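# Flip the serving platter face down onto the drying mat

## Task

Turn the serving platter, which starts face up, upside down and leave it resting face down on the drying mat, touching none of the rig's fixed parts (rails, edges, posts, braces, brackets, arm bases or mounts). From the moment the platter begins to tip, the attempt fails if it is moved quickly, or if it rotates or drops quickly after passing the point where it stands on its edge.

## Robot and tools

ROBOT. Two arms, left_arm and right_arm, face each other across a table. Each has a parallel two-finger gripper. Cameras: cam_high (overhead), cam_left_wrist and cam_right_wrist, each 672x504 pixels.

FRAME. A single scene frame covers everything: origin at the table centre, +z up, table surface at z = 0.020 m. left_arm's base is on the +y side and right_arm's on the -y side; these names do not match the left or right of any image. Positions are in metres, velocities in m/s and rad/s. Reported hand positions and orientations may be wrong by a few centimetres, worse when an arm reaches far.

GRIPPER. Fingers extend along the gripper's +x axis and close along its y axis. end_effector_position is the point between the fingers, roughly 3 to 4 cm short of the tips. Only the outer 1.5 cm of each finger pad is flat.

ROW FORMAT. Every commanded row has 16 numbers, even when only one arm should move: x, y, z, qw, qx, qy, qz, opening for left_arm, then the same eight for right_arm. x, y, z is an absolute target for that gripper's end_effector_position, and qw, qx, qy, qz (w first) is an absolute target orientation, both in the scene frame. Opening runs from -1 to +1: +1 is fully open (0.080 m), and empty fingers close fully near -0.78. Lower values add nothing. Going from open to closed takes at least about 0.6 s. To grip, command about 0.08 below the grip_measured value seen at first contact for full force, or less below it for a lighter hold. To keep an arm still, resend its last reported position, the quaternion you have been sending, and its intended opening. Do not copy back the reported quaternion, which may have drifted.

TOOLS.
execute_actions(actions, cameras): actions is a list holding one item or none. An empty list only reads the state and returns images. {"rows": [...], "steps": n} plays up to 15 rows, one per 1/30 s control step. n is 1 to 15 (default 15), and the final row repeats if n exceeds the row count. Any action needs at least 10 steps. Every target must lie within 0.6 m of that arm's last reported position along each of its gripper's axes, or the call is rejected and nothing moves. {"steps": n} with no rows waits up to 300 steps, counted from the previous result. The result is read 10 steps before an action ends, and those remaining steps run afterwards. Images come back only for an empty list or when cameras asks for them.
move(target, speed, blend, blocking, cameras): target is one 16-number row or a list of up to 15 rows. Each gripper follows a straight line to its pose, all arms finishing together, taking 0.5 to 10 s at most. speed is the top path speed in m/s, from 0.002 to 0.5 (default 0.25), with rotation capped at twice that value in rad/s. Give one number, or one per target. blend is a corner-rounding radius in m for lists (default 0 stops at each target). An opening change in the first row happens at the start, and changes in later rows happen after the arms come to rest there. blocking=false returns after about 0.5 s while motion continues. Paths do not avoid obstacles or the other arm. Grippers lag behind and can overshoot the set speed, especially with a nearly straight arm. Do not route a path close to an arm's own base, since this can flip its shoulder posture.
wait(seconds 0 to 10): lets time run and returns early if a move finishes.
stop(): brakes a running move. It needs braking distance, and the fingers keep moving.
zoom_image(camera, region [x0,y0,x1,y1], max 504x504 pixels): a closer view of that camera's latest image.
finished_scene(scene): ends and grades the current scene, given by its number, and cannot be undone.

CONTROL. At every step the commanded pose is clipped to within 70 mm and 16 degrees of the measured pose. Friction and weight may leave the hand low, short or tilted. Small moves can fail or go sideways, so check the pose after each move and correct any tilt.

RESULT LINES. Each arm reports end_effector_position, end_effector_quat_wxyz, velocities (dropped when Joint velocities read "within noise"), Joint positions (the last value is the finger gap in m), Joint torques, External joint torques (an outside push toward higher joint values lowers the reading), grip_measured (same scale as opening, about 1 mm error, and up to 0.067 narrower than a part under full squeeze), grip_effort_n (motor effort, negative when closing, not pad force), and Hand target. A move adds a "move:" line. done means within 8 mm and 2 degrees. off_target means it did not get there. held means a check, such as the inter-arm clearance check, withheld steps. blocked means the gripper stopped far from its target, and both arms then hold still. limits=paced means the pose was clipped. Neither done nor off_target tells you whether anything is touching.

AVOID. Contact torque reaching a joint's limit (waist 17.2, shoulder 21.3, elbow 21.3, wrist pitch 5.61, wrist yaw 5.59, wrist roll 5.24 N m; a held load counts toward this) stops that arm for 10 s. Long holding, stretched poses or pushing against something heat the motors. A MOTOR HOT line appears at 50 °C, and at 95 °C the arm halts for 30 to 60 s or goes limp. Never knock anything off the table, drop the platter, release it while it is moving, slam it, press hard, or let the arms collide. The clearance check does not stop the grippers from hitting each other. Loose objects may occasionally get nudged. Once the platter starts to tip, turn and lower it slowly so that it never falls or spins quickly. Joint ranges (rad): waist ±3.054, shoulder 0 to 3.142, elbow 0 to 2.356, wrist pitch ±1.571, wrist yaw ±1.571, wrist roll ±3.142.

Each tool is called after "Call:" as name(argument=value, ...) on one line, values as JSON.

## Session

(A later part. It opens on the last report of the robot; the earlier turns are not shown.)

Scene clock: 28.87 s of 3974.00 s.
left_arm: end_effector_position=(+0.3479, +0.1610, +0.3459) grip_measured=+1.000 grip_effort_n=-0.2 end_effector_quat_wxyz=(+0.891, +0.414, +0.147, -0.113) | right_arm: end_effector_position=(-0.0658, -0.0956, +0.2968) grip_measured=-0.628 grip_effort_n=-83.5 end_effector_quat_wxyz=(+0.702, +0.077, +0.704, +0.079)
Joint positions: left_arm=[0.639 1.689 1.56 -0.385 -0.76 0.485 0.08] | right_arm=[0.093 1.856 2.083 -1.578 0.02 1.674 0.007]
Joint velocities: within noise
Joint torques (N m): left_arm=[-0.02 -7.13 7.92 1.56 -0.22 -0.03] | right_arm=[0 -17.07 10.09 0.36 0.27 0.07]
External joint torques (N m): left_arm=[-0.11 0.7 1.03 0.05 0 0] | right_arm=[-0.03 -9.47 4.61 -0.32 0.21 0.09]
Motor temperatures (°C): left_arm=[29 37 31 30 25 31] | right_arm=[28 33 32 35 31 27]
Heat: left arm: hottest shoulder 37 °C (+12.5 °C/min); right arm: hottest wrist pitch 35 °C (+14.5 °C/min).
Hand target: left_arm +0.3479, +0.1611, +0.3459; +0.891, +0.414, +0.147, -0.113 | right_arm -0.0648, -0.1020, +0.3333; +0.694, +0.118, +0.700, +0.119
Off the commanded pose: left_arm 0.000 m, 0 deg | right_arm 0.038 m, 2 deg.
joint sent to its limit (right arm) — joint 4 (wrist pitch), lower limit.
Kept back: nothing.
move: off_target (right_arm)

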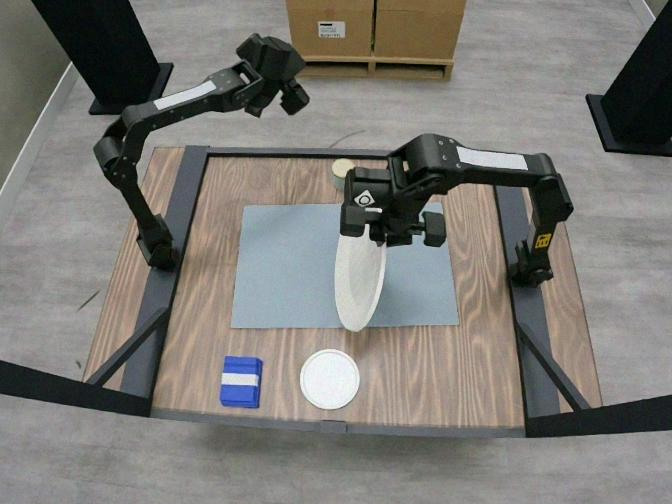

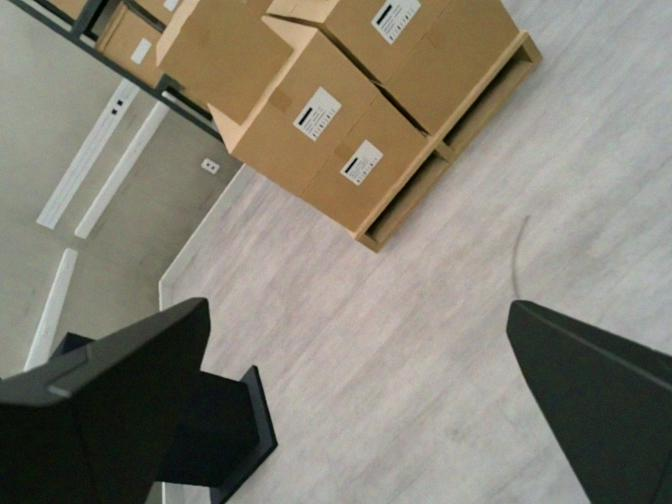

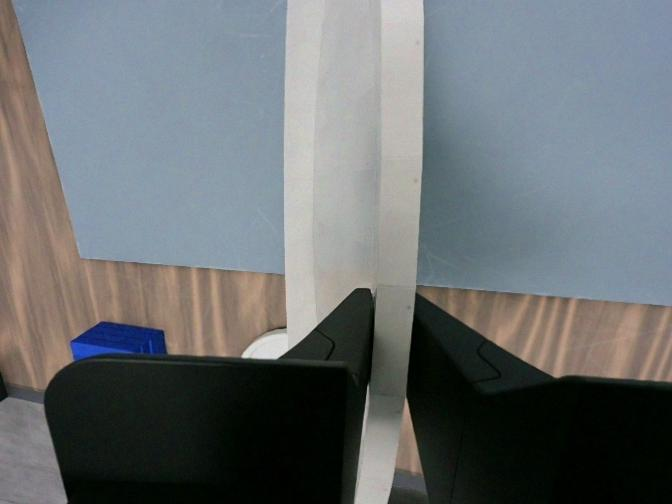

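Call:
move(target=[[0.3479,0.161,0.3459,0.891,0.414,0.147,-0.113,1,-0.065,-0.1,0.34,0.561,-0.4305,0.4305,0.561,-0.75],[0.3479,0.161,0.3459,0.891,0.414,0.147,-0.113,1,-0.065,-0.1,0.34,0.0923,-0.7011,-0.0923,0.7011,-0.75]], speed=0.16)

Call:
move(target=[0.3479,0.161,0.3459,0.891,0.414,0.147,-0.113,1,-0.065,-0.1,0.34,0.0923,-0.7011,-0.0923,0.7011,-0.75], speed=0.15)

Scene clock: 40.10 s of 3974.00 s.
left_arm: end_effector_position=(+0.3479, +0.1610, +0.3459) grip_measured=+1.000 grip_effort_n=0.2 end_effector_quat_wxyz=(+0.891, +0.414, +0.147, -0.113) | right_arm: end_effector_position=(-0.0644, -0.0945, +0.3022) grip_measured=-0.628 grip_effort_n=-83.5 end_effector_quat_wxyz=(+0.086, -0.703, -0.083, +0.701)
Joint positions: left_arm=[0.639 1.689 1.56 -0.385 -0.76 0.485 0.08] | right_arm=[0.093 1.852 2.099 -1.578 0.03 -1.462 0.007]
Joint velocities: within noise
Joint torques (N m): left_arm=[0.01 -7.15 7.93 1.56 -0.22 -0.03] | right_arm=[0.19 -17.15 9.9 0.43 -0.06 -0.14]
External joint torques (N m): left_arm=[0.01 0.75 0.96 0.02 -0.01 0.01] | right_arm=[0.18 -9.47 4.4 -0.26 -0.02 -0.15]
Motor temperatures (°C): left_arm=[29 38 33 31 25 30] | right_arm=[28 45 36 33 31 27]
Heat: left arm: hottest shoulder 38 °C (+10.5 °C/min); right arm: hottest shoulder 45 °C (+25.4 °C/min). Heating fast: the right arm's shoulder motor: a push or a pull is the cause, and it goes on while you think. Ease it with your next call, before anything else.
Hand target: left_arm +0.3479, +0.1611, +0.3459; +0.891, +0.414, +0.147, -0.113 | right_arm -0.0647, -0.1019, +0.3382; -0.124, +0.693, +0.125, -0.699
Off the commanded pose: left_arm 0.000 m, 0 deg | right_arm 0.038 m, 1 deg.
joint sent to its limit (right arm) — joint 4 (wrist pitch), lower limit.
Kept back: nothing.
move: off_target (right_arm)

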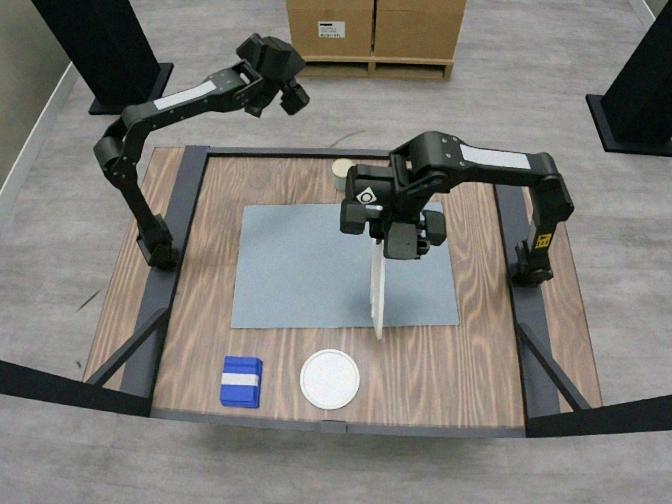

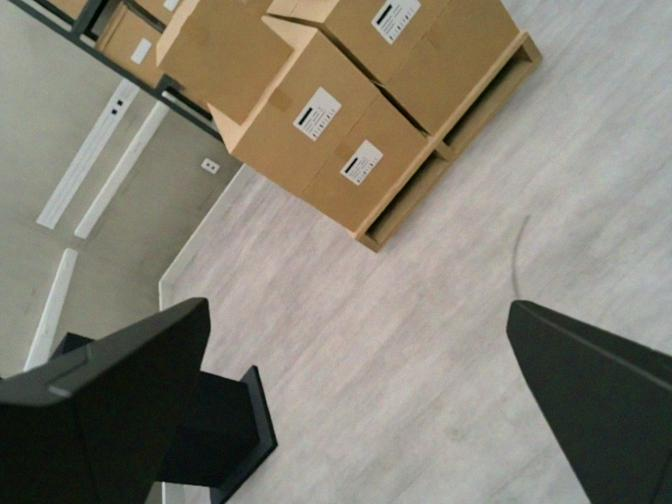

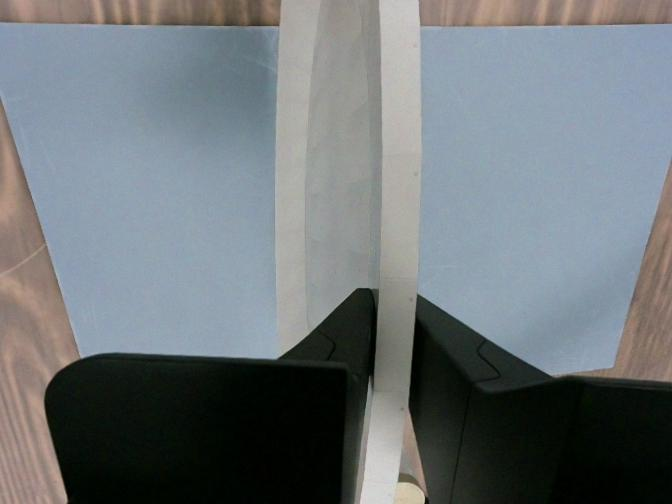

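Scene clock: 40.80 s of 3974.00 s.
left_arm: end_effector_position=(+0.3479, +0.1610, +0.3459) grip_measured=+1.000 grip_effort_n=-0.2 end_effector_quat_wxyz=(+0.891, +0.414, +0.147, -0.113) | right_arm: end_effector_position=(-0.0643, -0.0951, +0.3038) grip_measured=-0.628 grip_effort_n=-83.5 end_effector_quat_wxyz=(+0.088, -0.703, -0.085, +0.701)
Joint positions: left_arm=[0.639 1.689 1.56 -0.385 -0.76 0.485 0.08] | right_arm=[0.093 1.848 2.099 -1.578 0.03 -1.463 0.007]
Joint velocities: within noise
Joint torques (N m): left_arm=[-0.02 -7.13 7.93 1.56 -0.22 -0.04] | right_arm=[0.09 -16.45 9.98 0.43 -0.03 -0.04]
External joint torques (N m): left_arm=[-0.02 0.67 1.05 0.05 -0.01 0] | right_arm=[0.12 -8.92 4.53 -0.29 0 -0.05]
Motor temperatures (°C): left_arm=[29 38 33 31 25 30] | right_arm=[28 46 36 33 31 27]
Heat: left arm: hottest shoulder 38 °C (+10.3 °C/min); right arm: hottest shoulder 46 °C (+26.5 °C/min). Heating fast: the right arm's shoulder motor: a push or a pull is the cause, and it goes on while you think. Ease it with your next call, before anything else.
Hand target: left_arm +0.3479, +0.1611, +0.3459; +0.891, +0.414, +0.147, -0.113 | right_arm -0.0647, -0.1018, +0.3383; -0.124, +0.693, +0.125, -0.699
Off the commanded pose: left_arm 0.000 m, 0 deg | right_arm 0.037 m, 1 deg.
joint sent to its limit (right arm) — joint 4 (wrist pitch), lower limit.
Kept back: nothing.
move: off_target (right_arm)

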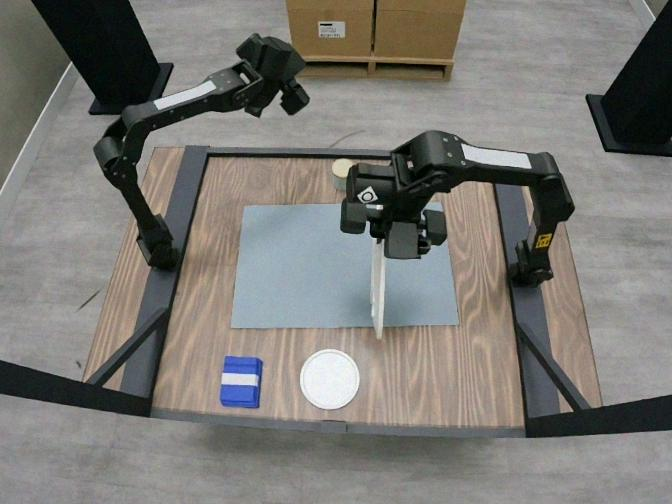

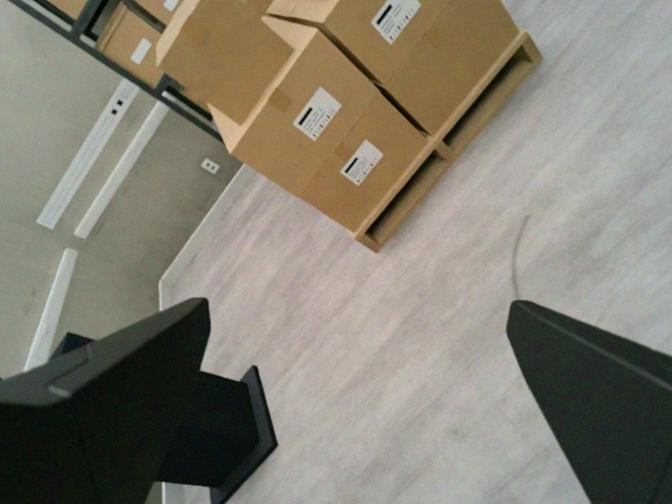

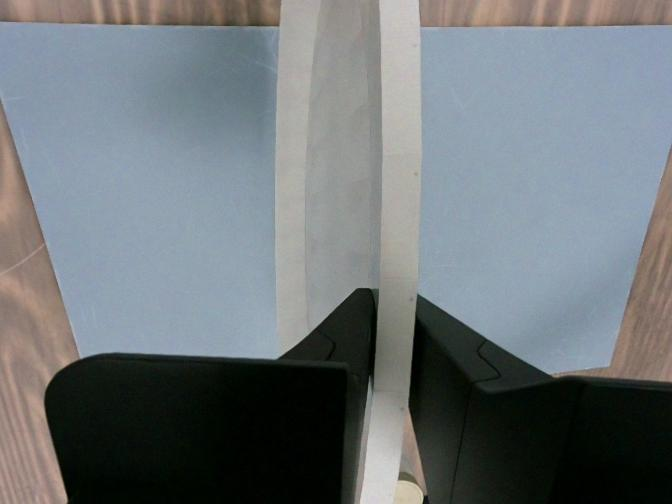

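Call:
move(target=[[0.3479,0.161,0.3459,0.891,0.414,0.147,-0.113,1,-0.045,-0.1,0.315,0.2419,-0.6644,-0.2419,0.6644,-0.75],[0.3479,0.161,0.3459,0.891,0.414,0.147,-0.113,1,-0.032,-0.098,0.235,0.3799,-0.5963,-0.3799,0.5963,-0.75]], speed=0.07, blend=0.02)

Scene clock: 47.47 s of 3974.00 s.
left_arm: end_effector_position=(+0.3479, +0.1610, +0.3459) grip_measured=+1.000 grip_effort_n=-0.2 end_effector_quat_wxyz=(+0.891, +0.414, +0.147, -0.113) | right_arm: end_effector_position=(-0.0297, -0.1039, +0.2135) grip_measured=-0.628 grip_effort_n=-83.5 end_effector_quat_wxyz=(+0.359, -0.614, -0.354, +0.607) end_effector_velocity=(+0.002, -0.005, -0.010) end_effector_angular_velocity=(-0.027, -0.016, +0.010)
Joint positions: left_arm=[0.639 1.689 1.56 -0.385 -0.76 0.485 0.08] | right_arm=[-0.005 1.198 0.687 -0.003 0.022 -1.563 0.007]
Joint velocities: left_arm=[within noise] | right_arm=[-0.007 -0.002 -0.022 -0.007 -0.007 -0.022 0]
Joint torques (N m): left_arm=[-0.01 -7.14 7.93 1.56 -0.22 -0.03] | right_arm=[-0.01 -7.58 7.36 4.03 -0.29 -0.04]
External joint torques (N m): left_arm=[0 0.64 1.06 0.05 -0.01 0] | right_arm=[-0.02 -3.63 0.73 2.44 -0.28 -0.08]
Motor temperatures (°C): left_arm=[29 39 33 31 25 30] | right_arm=[28 47 37 37 31 27]
Heat: left arm: hottest shoulder 39 °C (+10.1 °C/min); right arm: hottest shoulder 47 °C (+24.0 °C/min). Heating fast: the right arm's shoulder motor: a push or a pull is the cause, and it goes on while you think. Ease it with your next call, before anything else.
Hand target: left_arm +0.3479, +0.1611, +0.3459; +0.891, +0.414, +0.147, -0.113 | right_arm -0.0319, -0.0989, +0.2351; -0.380, +0.597, +0.380, -0.596
Off the commanded pose: left_arm 0.000 m, 0 deg | right_arm 0.022 m, 5 deg.
Kept back: nothing.
move: off_target (right_arm)

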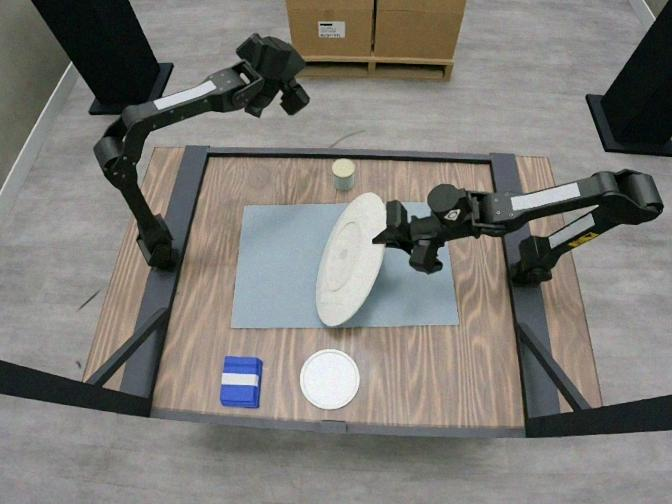

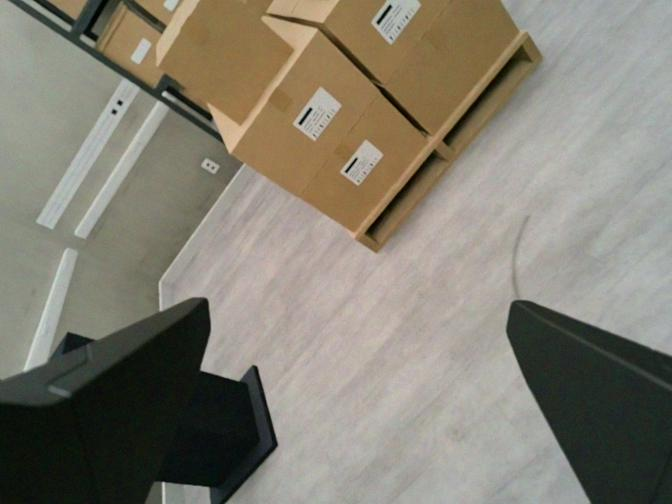

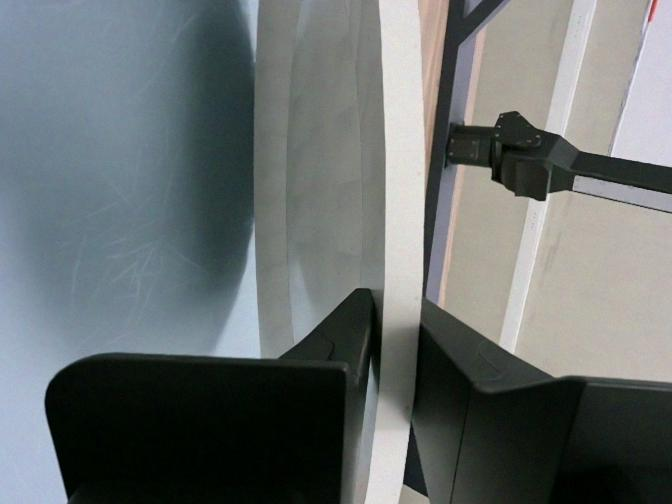

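Call:
move(target=[[0.3479,0.161,0.3459,0.891,0.414,0.147,-0.113,1,-0.038,-0.095,0.185,0.4545,-0.5417,-0.4545,0.5417,-0.75],[0.3479,0.161,0.3459,0.891,0.414,0.147,-0.113,1,-0.04,-0.09,0.155,0.4867,-0.5129,-0.4867,0.5129,-0.75]], speed=0.05, blend=0.02)

Scene clock: 52.37 s of 3974.00 s.
left_arm: end_effector_position=(+0.3479, +0.1610, +0.3459) grip_measured=+1.000 grip_effort_n=-0.2 end_effector_quat_wxyz=(+0.891, +0.414, +0.147, -0.113) | right_arm: end_effector_position=(-0.0374, -0.0966, +0.1352) grip_measured=-0.623 grip_effort_n=-83.5 end_effector_quat_wxyz=(+0.469, -0.532, -0.466, +0.529) end_effector_velocity=(+0.002, +0.000, -0.004) end_effector_angular_velocity=(-0.002, +0.006, -0.011)
Joint positions: left_arm=[0.639 1.689 1.56 -0.385 -0.76 0.485 0.08] | right_arm=[0.027 1.754 0.265 1.362 0.049 -1.565 0.007]
Joint velocities: left_arm=[within noise] | right_arm=[-0.002 0.022 -0.002 0.022 0.007 0.007 0]
Joint torques (N m): left_arm=[-0.01 -7.15 7.93 1.56 -0.22 -0.03] | right_arm=[0.28 -7.81 4.36 3.8 0.09 -0.08]
External joint torques (N m): left_arm=[0.04 0.64 1.03 0.04 -0.01 0] | right_arm=[0.26 -2.89 0.87 2.08 0.1 -0.13]
Motor temperatures (°C): left_arm=[29 39 34 31 25 30] | right_arm=[28 45 37 42 31 27]
Heat: left arm: hottest shoulder 39 °C (+9.2 °C/min); right arm: hottest shoulder 45 °C (+19.5 °C/min), its wrist pitch heating fast: 42 °C (+47.5 °C/min). Heating fast: the right arm's wrist pitch motor: a push or a pull is the cause, and it goes on while you think. Ease it with your next call, before anything else.
Hand target: left_arm +0.3479, +0.1611, +0.3459; +0.891, +0.414, +0.147, -0.113 | right_arm -0.0400, -0.0907, +0.1549; -0.487, +0.513, +0.487, -0.513
Off the commanded pose: left_arm 0.000 m, 0 deg | right_arm 0.021 m, 4 deg.
Kept back: nothing.
move: off_target (right_arm)

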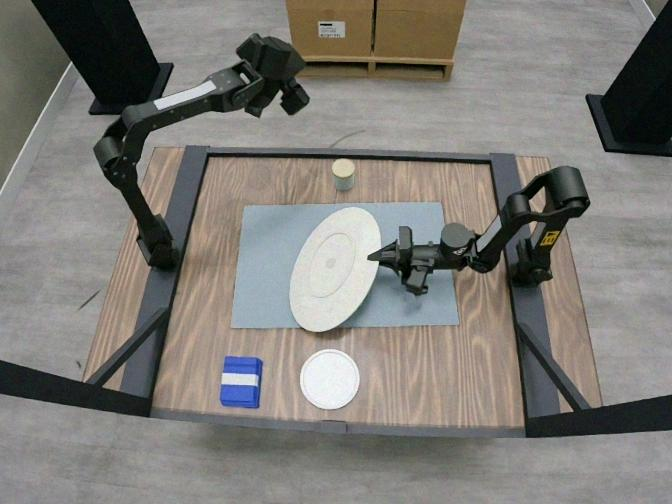

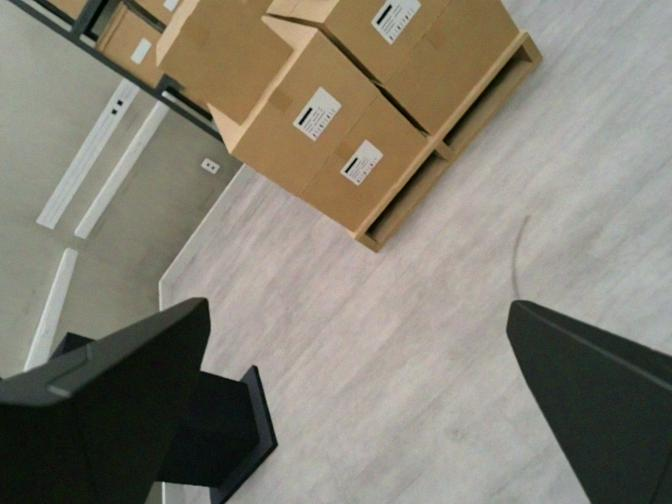

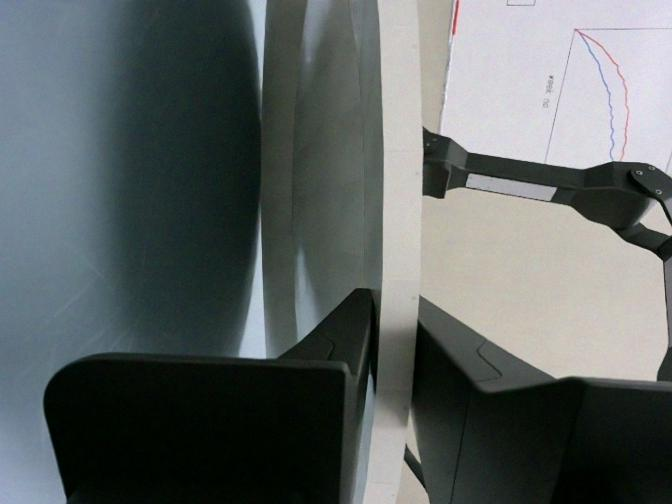

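Call:
move(target=[[0.3479,0.161,0.3459,0.891,0.414,0.147,-0.113,1,-0.028,-0.09,0.155,0.5,-0.5,-0.5,0.5,-0.75],[0.3479,0.161,0.3459,0.891,0.414,0.147,-0.113,1,-0.028,-0.09,0.138,0.5129,-0.4867,-0.5129,0.4867,-0.75]], speed=0.05)

Scene clock: 54.23 s of 3974.00 s.
left_arm: end_effector_position=(+0.3479, +0.1610, +0.3459) grip_measured=+1.000 grip_effort_n=-0.2 end_effector_quat_wxyz=(+0.891, +0.414, +0.147, -0.113) | right_arm: end_effector_position=(-0.0297, -0.0971, +0.1234) grip_measured=-0.624 grip_effort_n=-83.5 end_effector_quat_wxyz=(+0.475, -0.523, -0.475, +0.526)
Joint positions: left_arm=[0.639 1.689 1.56 -0.385 -0.76 0.485 0.08] | right_arm=[-0.015 1.888 0.253 1.536 -0.002 -1.568 0.007]
Joint velocities: within noise
Joint torques (N m): left_arm=[-0.02 -7.13 7.93 1.56 -0.22 -0.03] | right_arm=[-0.55 -7.35 4.38 3.15 -0.09 -0.11]
External joint torques (N m): left_arm=[-0.02 0.61 1.09 0.05 -0.01 0] | right_arm=[-0.56 -2.14 1.58 1.41 -0.08 -0.16]
Motor temperatures (°C): left_arm=[29 39 34 32 25 30] | right_arm=[28 44 37 44 31 27]
Heat: left arm: hottest shoulder 39 °C (+8.9 °C/min); right arm: hottest shoulder 44 °C (+17.7 °C/min), its wrist pitch heating fast: 44 °C (+58.8 °C/min). Heating fast: the right arm's wrist pitch motor: a push or a pull is the cause, and it goes on while you think. Ease it with your next call, before anything else.
Hand target: left_arm +0.3479, +0.1611, +0.3459; +0.891, +0.414, +0.147, -0.113 | right_arm -0.0280, -0.0904, +0.1384; -0.490, +0.510, +0.490, -0.510
Off the commanded pose: left_arm 0.000 m, 0 deg | right_arm 0.016 m, 9 deg.
joint sent to its limit (right arm) — joint 4 (wrist pitch), upper limit.
Kept back: nothing.
move: off_target (right_arm)

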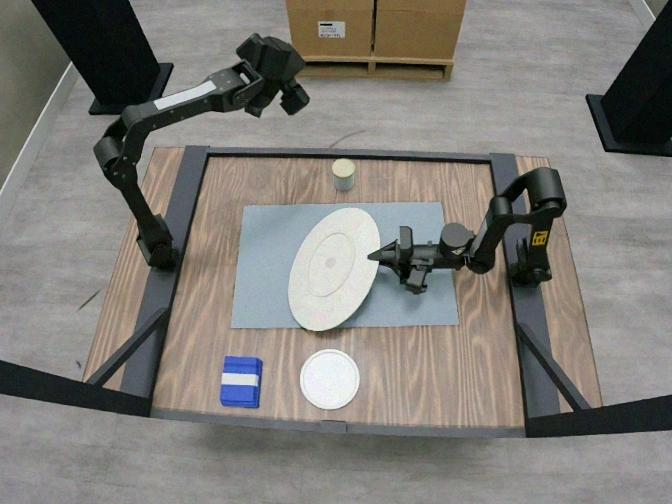

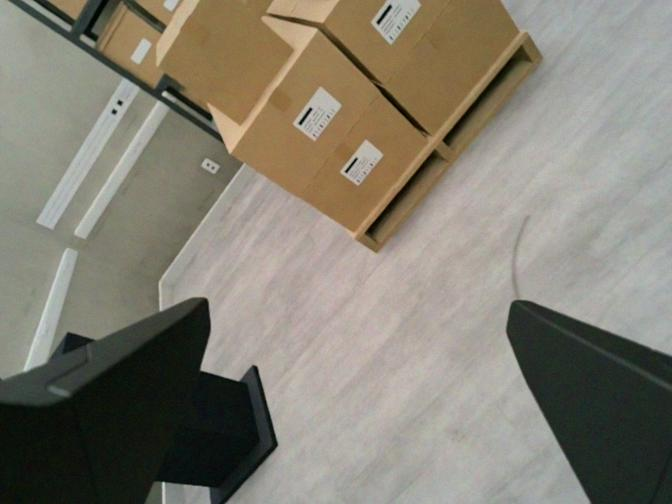

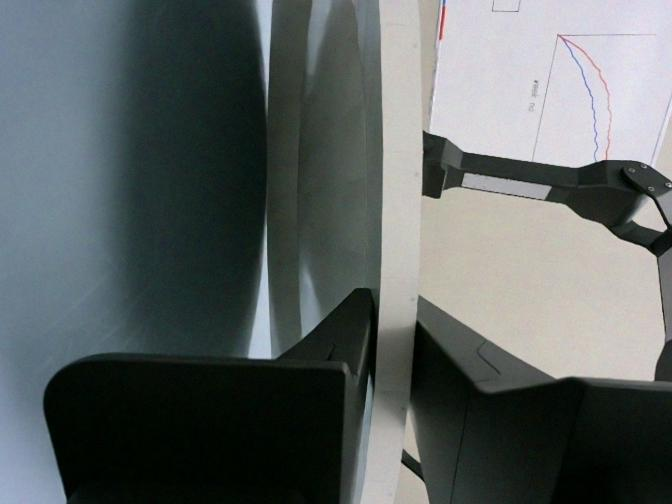

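Call:
move(target=[0.3479,0.161,0.3459,0.891,0.414,0.147,-0.113,1,-0.028,-0.092,0.12,0.4778,-0.5213,-0.4778,0.5213,-0.75], speed=0.04)

Scene clock: 55.40 s of 3974.00 s.
left_arm: end_effector_position=(+0.3479, +0.1610, +0.3459) grip_measured=+1.000 grip_effort_n=-0.2 end_effector_quat_wxyz=(+0.891, +0.414, +0.147, -0.113) | right_arm: end_effector_position=(-0.0292, -0.0973, +0.1168) grip_measured=-0.624 grip_effort_n=-83.5 end_effector_quat_wxyz=(+0.472, -0.526, -0.471, +0.528)
Joint positions: left_arm=[0.639 1.689 1.56 -0.385 -0.76 0.485 0.08] | right_arm=[-0.016 1.921 0.253 1.557 -0.002 -1.568 0.007]
Joint velocities: within noise
Joint torques (N m): left_arm=[-0.01 -7.15 7.93 1.56 -0.23 -0.03] | right_arm=[-0.45 -5.14 3.76 1.81 0 -0.03]
External joint torques (N m): left_arm=[0.05 0.59 1.06 0.04 -0.02 0] | right_arm=[-0.45 0.14 1.13 0.06 0.01 -0.08]
Motor temperatures (°C): left_arm=[29 39 34 32 25 30] | right_arm=[28 44 36 44 31 27]
Heat: left arm: hottest shoulder 39 °C (+8.7 °C/min); right arm: hottest shoulder 44 °C (+17.3 °C/min), its wrist pitch heating fast: 44 °C (+57.9 °C/min). Heating fast: the right arm's wrist pitch motor: a push or a pull is the cause, and it goes on while you think. Ease it with your next call, before anything else.
Hand target: left_arm +0.3479, +0.1611, +0.3459; +0.891, +0.414, +0.147, -0.113 | right_arm -0.0279, -0.0921, +0.1202; -0.476, +0.523, +0.476, -0.523
Off the commanded pose: left_arm 0.000 m, 0 deg | right_arm 0.006 m, 1 deg.
joint sent to its limit (right arm) — joint 4 (wrist pitch), upper limit.
Kept back: nothing.
move: done

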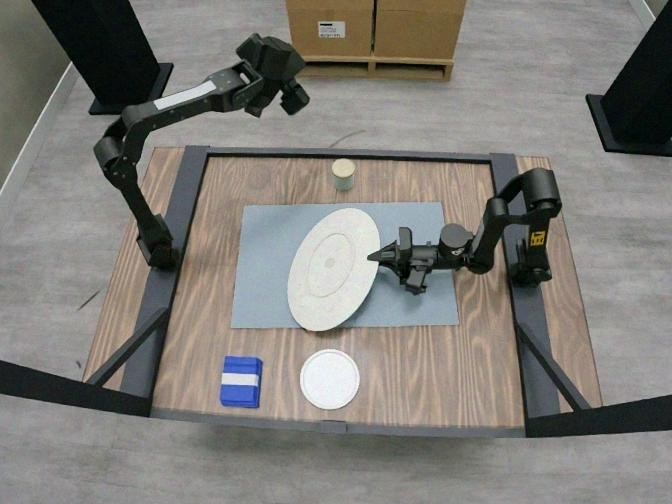

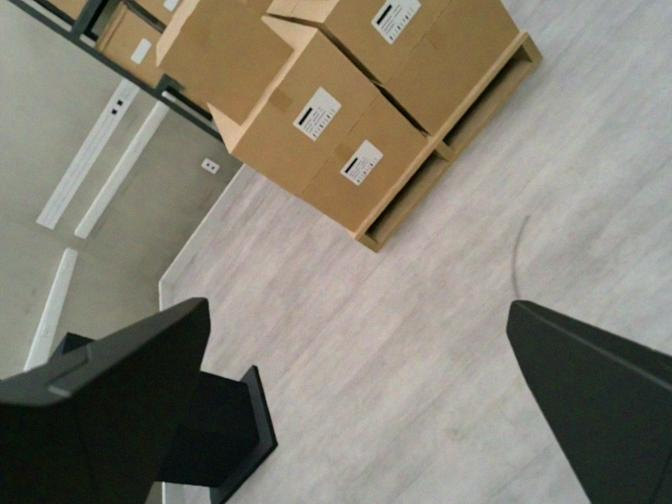

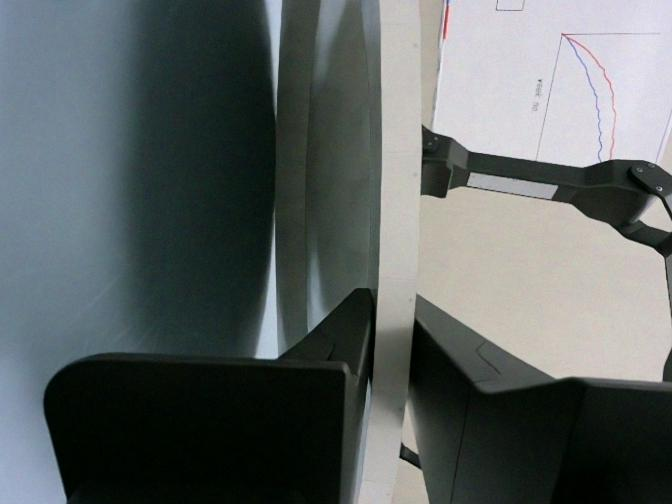

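Call:
move(target=[[0.3479,0.161,0.3459,0.891,0.414,0.147,-0.113,1,-0.029,-0.095,0.112,0.4545,-0.5417,-0.4545,0.5417,-0.66],[0.3479,0.161,0.3459,0.891,0.414,0.147,-0.113,1,-0.029,-0.095,0.112,0.4545,-0.5417,-0.4545,0.5417,-0.63],[0.3479,0.161,0.3459,0.891,0.414,0.147,-0.113,1,-0.029,-0.095,0.112,0.4545,-0.5417,-0.4545,0.5417,-0.615],[0.3479,0.161,0.3459,0.891,0.414,0.147,-0.113,1,-0.029,-0.095,0.112,0.4545,-0.5417,-0.4545,0.5417,-0.6]], speed=0.04)

Call:
move(target=[[0.3479,0.161,0.3459,0.891,0.414,0.147,-0.113,1,-0.029,-0.095,0.112,0.4545,-0.5417,-0.4545,0.5417,-0.58],[0.3479,0.161,0.3459,0.891,0.414,0.147,-0.113,1,-0.029,-0.095,0.112,0.4545,-0.5417,-0.4545,0.5417,-0.56],[0.3479,0.161,0.3459,0.891,0.414,0.147,-0.113,1,-0.029,-0.095,0.112,0.4545,-0.5417,-0.4545,0.5417,-0.53],[0.3479,0.161,0.3459,0.891,0.414,0.147,-0.113,1,-0.029,-0.095,0.112,0.4545,-0.5417,-0.4545,0.5417,-0.5]], speed=0.04)

Scene clock: 61.13 s of 3974.00 s.
left_arm: end_effector_position=(+0.3479, +0.1610, +0.3459) grip_measured=+1.000 grip_effort_n=-0.2 end_effector_quat_wxyz=(+0.891, +0.414, +0.147, -0.113) | right_arm: end_effector_position=(-0.0292, -0.0992, +0.1099) grip_measured=-0.591 grip_effort_n=-43.0 end_effector_quat_wxyz=(+0.453, -0.542, -0.452, +0.544)
Joint positions: left_arm=[0.639 1.689 1.56 -0.385 -0.76 0.485 0.08] | right_arm=[-0.016 1.855 0.255 1.418 -0.002 -1.568 0.008]
Joint velocities: within noise
Joint torques (N m): left_arm=[-0.02 -7.14 7.93 1.56 -0.22 -0.03] | right_arm=[-0.06 -6.03 3.82 1.07 0.07 -0.01]
External joint torques (N m): left_arm=[0 0.53 1.1 0.05 -0.02 0] | right_arm=[-0.05 -0.92 0.88 -0.65 0.08 -0.06]
Motor temperatures (°C): left_arm=[29 39 34 32 25 30] | right_arm=[28 41 35 41 30 27]
Heat: left arm: hottest shoulder 39 °C (+8.1 °C/min); right arm: hottest shoulder 41 °C (+13.2 °C/min).
Hand target: left_arm +0.3479, +0.1611, +0.3459; +0.891, +0.414, +0.147, -0.113 | right_arm -0.0290, -0.0951, +0.1120; -0.454, +0.542, +0.454, -0.542
Off the commanded pose: left_arm 0.000 m, 0 deg | right_arm 0.005 m, 0 deg.
Kept back: nothing.
move: done

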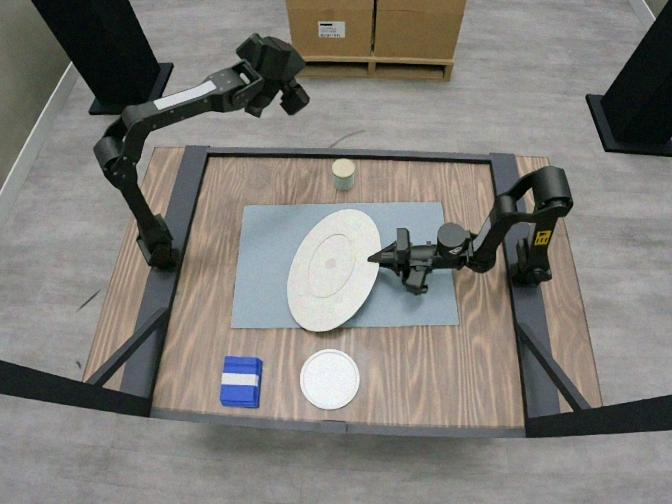

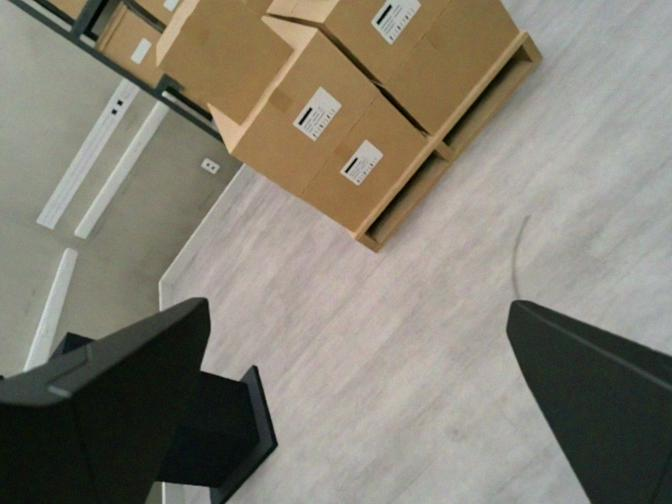

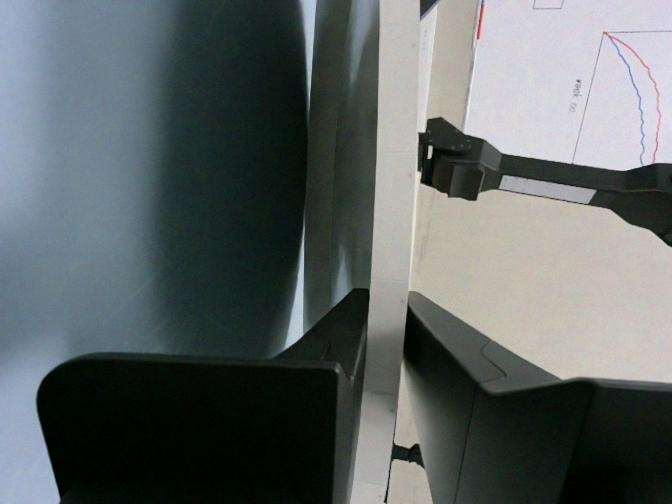

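Scene clock: 65.43 s of 3974.00 s.
left_arm: end_effector_position=(+0.3479, +0.1610, +0.3459) grip_measured=+1.000 grip_effort_n=-0.2 end_effector_quat_wxyz=(+0.891, +0.414, +0.147, -0.113) | right_arm: end_effector_position=(-0.0292, -0.0995, +0.1081) grip_measured=-0.502 grip_effort_n=9.1 end_effector_quat_wxyz=(+0.451, -0.544, -0.450, +0.546)
Joint positions: left_arm=[0.639 1.689 1.56 -0.385 -0.76 0.485 0.08] | right_arm=[-0.016 1.855 0.255 1.41 -0.002 -1.568 0.012]
Joint velocities: within noise
Joint torques (N m): left_arm=[-0.01 -7.15 7.93 1.56 -0.23 -0.04] | right_arm=[-0.04 -5.93 3.78 1.6 0.05 -0.04]
External joint torques (N m): left_arm=[-0.09 0.59 1.09 0.06 -0.01 0] | right_arm=[-0.04 -0.75 0.76 -0.16 0.05 -0.1]
Motor temperatures (°C): left_arm=[29 40 34 32 25 30] | right_arm=[28 40 34 41 30 26]
Heat: left arm: hottest shoulder 40 °C (+7.1 °C/min); right arm: hottest wrist pitch 41 °C (+12.1 °C/min).
Hand target: left_arm +0.3479, +0.1611, +0.3459; +0.891, +0.414, +0.147, -0.113 | right_arm -0.0290, -0.0951, +0.1120; -0.454, +0.542, +0.454, -0.542
Off the commanded pose: left_arm 0.000 m, 0 deg | right_arm 0.006 m, 1 deg.
Kept back: nothing.
move: done

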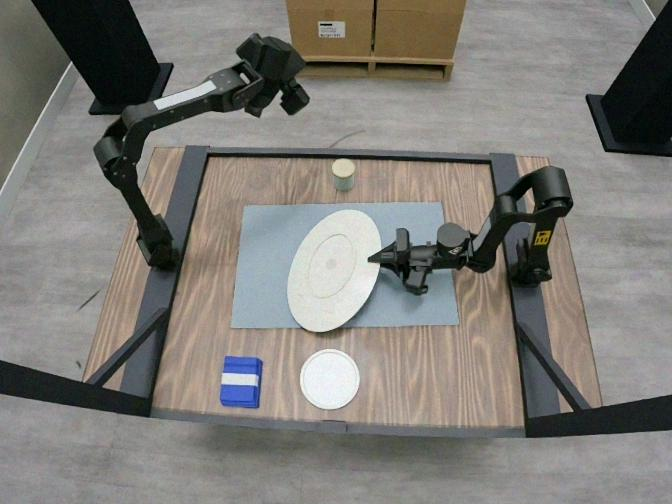

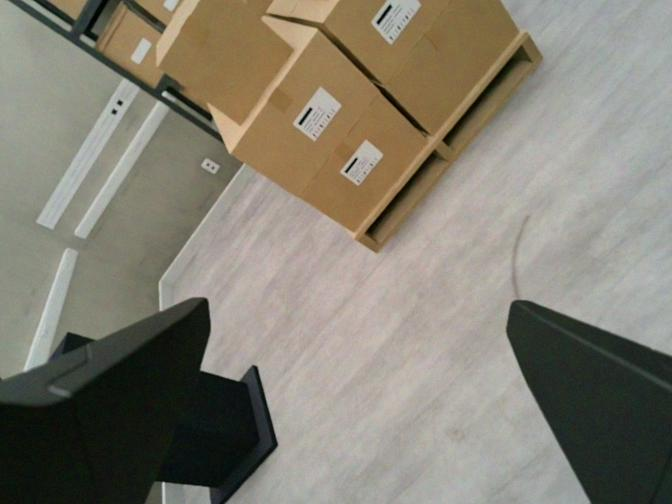

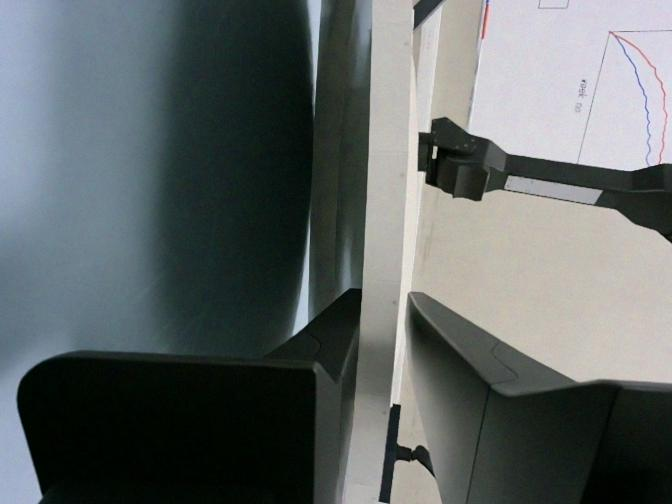

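Call:
move(target=[[0.3479,0.161,0.3459,0.891,0.414,0.147,-0.113,1,-0.029,-0.095,0.112,0.4545,-0.5417,-0.4545,0.5417,-0.2],[0.3479,0.161,0.3459,0.891,0.414,0.147,-0.113,1,-0.029,-0.098,0.103,0.3799,-0.5963,-0.3799,0.5963,0.05],[0.3479,0.161,0.3459,0.891,0.414,0.147,-0.113,1,-0.029,-0.103,0.091,0.2876,-0.6459,-0.2876,0.6459,0.3]], speed=0.05)

Scene clock: 73.83 s of 3974.00 s.
left_arm: end_effector_position=(+0.3479, +0.1610, +0.3459) grip_measured=+1.000 grip_effort_n=-0.2 end_effector_quat_wxyz=(+0.891, +0.414, +0.147, -0.113) | right_arm: end_effector_position=(-0.0292, -0.1065, +0.0870) grip_measured=+0.296 grip_effort_n=15.1 end_effector_quat_wxyz=(+0.285, -0.647, -0.284, +0.648)
Joint positions: left_arm=[0.639 1.689 1.56 -0.385 -0.76 0.485 0.08] | right_arm=[-0.016 1.528 0.54 0.245 -0.002 -1.569 0.048]
Joint velocities: within noise
Joint torques (N m): left_arm=[-0.01 -7.15 7.92 1.56 -0.22 -0.03] | right_arm=[-0.12 -6.4 5.57 1.11 0.03 -0.02]
External joint torques (N m): left_arm=[-0.01 0.59 1.08 0.05 -0.01 0] | right_arm=[-0.14 -1.22 0.06 -0.34 0.07 -0.06]
Motor temperatures (°C): left_arm=[29 40 35 32 25 30] | right_arm=[28 39 34 40 30 26]
Heat: left arm: hottest shoulder 40 °C (+5.0 °C/min); right arm: hottest wrist pitch 40 °C (+5.0 °C/min).
Hand target: left_arm +0.3479, +0.1611, +0.3459; +0.891, +0.414, +0.147, -0.113 | right_arm -0.0290, -0.1031, +0.0909; -0.288, +0.646, +0.288, -0.646
Off the commanded pose: left_arm 0.000 m, 0 deg | right_arm 0.005 m, 1 deg.
Kept back: nothing.
move: done; target 2's new opening was sent with right_arm's hand 0.014 m and 2 deg from that target

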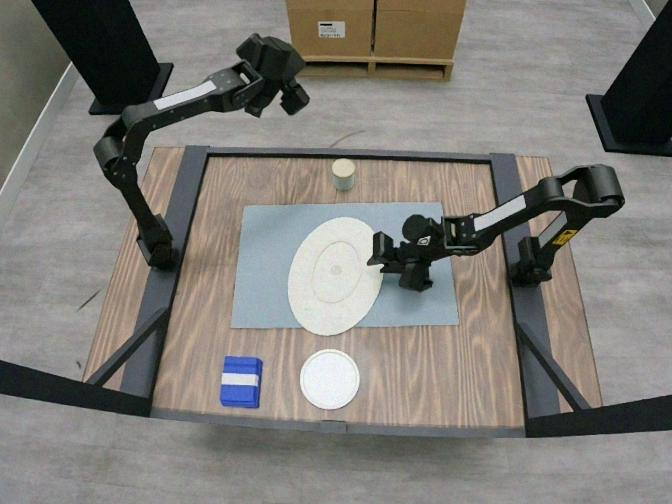

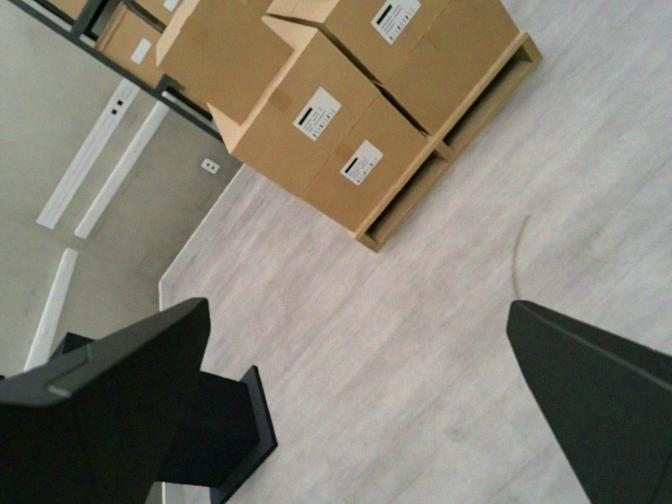

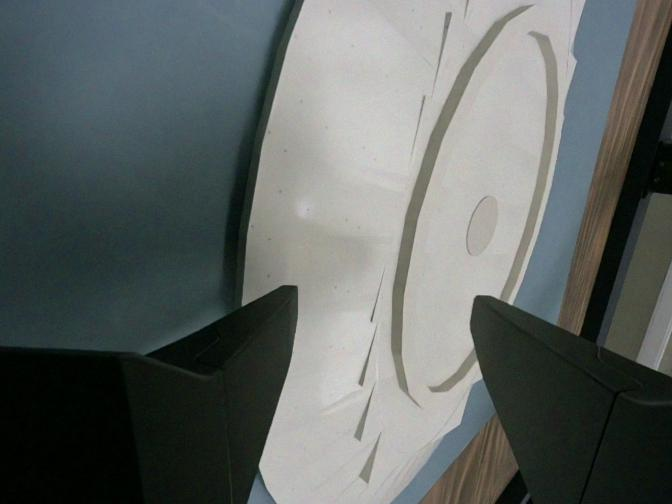

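Call:
move(target=[[0.3479,0.161,0.3459,0.891,0.414,0.147,-0.113,1,-0.029,-0.106,0.072,0.2876,-0.6459,-0.2876,0.6459,0.35],[0.3479,0.161,0.3459,0.891,0.414,0.147,-0.113,1,-0.029,-0.155,0.074,0.2876,-0.6459,-0.2876,0.6459,0.38],[0.3479,0.161,0.3459,0.891,0.414,0.147,-0.113,1,-0.06,-0.2,0.15,0.2876,-0.6459,-0.2876,0.6459,0.38]], speed=[0.04,0.05,0.1])

Call:
zoom_image(camera="cam_high", region=[220, 180, 480, 345])

Scene clock: 78.30 s of 3974.00 s.
left_arm: end_effector_position=(+0.3479, +0.1610, +0.3459) grip_measured=+1.000 grip_effort_n=-0.2 end_effector_quat_wxyz=(+0.891, +0.414, +0.147, -0.113) | right_arm: end_effector_position=(-0.0596, -0.2021, +0.1437) grip_measured=+0.377 grip_effort_n=15.1 end_effector_quat_wxyz=(+0.281, -0.648, -0.284, +0.648)
Joint positions: left_arm=[0.639 1.689 1.56 -0.385 -0.76 0.485 0.08] | right_arm=[0.185 0.904 0.435 -0.29 0.145 -1.436 0.052]
Joint velocities: within noise
Joint torques (N m): left_arm=[-0.01 -7.15 7.93 1.56 -0.23 -0.03] | right_arm=[0.18 -3.35 6.95 1.04 0.25 0.13]
External joint torques (N m): left_arm=[-0.01 0.75 0.94 0.01 -0.01 0] | right_arm=[0.18 -1.36 0.17 -0.4 0.22 0.09]
Motor temperatures (°C): left_arm=[29 40 35 32 25 30] | right_arm=[28 38 34 39 30 26]
Heat: left arm: hottest shoulder 40 °C (+5.1 °C/min); right arm: hottest wrist pitch 39 °C (+2.0 °C/min).
Hand target: left_arm +0.3479, +0.1611, +0.3459; +0.891, +0.414, +0.147, -0.113 | right_arm -0.0599, -0.2000, +0.1500; -0.288, +0.646, +0.288, -0.646
Off the commanded pose: left_arm 0.000 m, 0 deg | right_arm 0.007 m, 1 deg.
Kept back: nothing.
move: done

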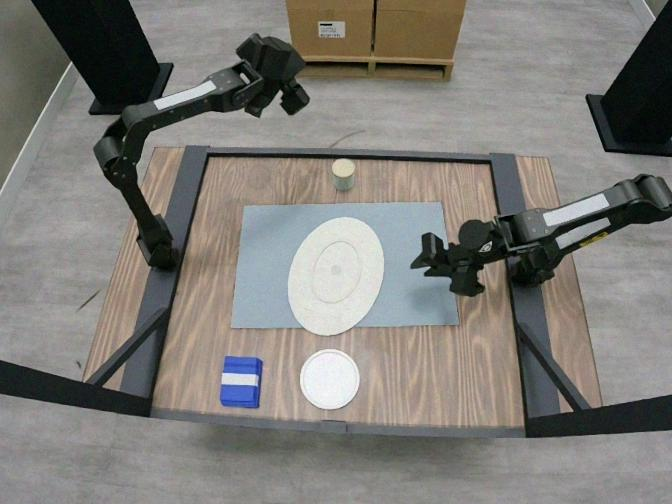

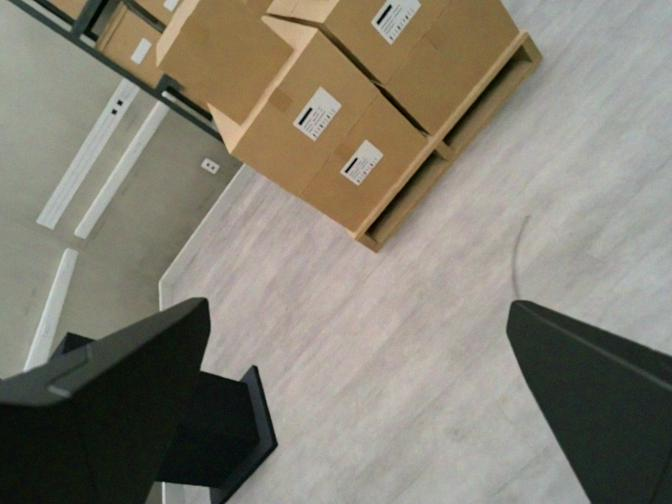

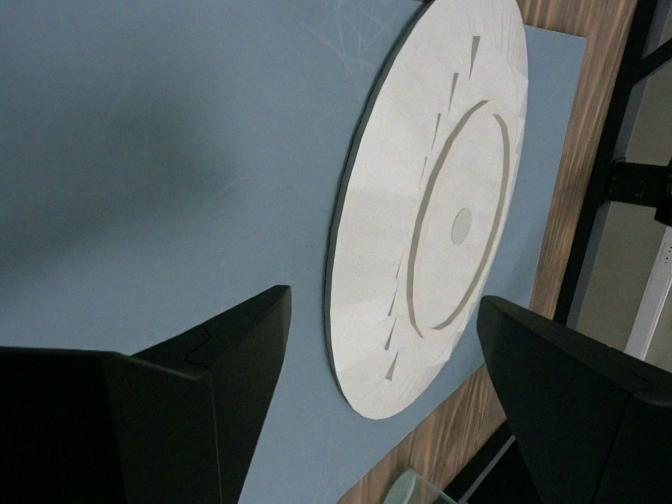

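Scaled by 1.938 from the camera's 672x504 image, which has a finer 960x720 frame.

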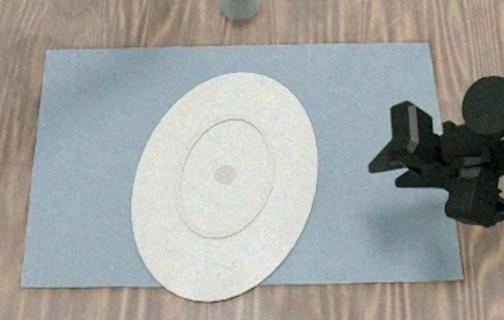

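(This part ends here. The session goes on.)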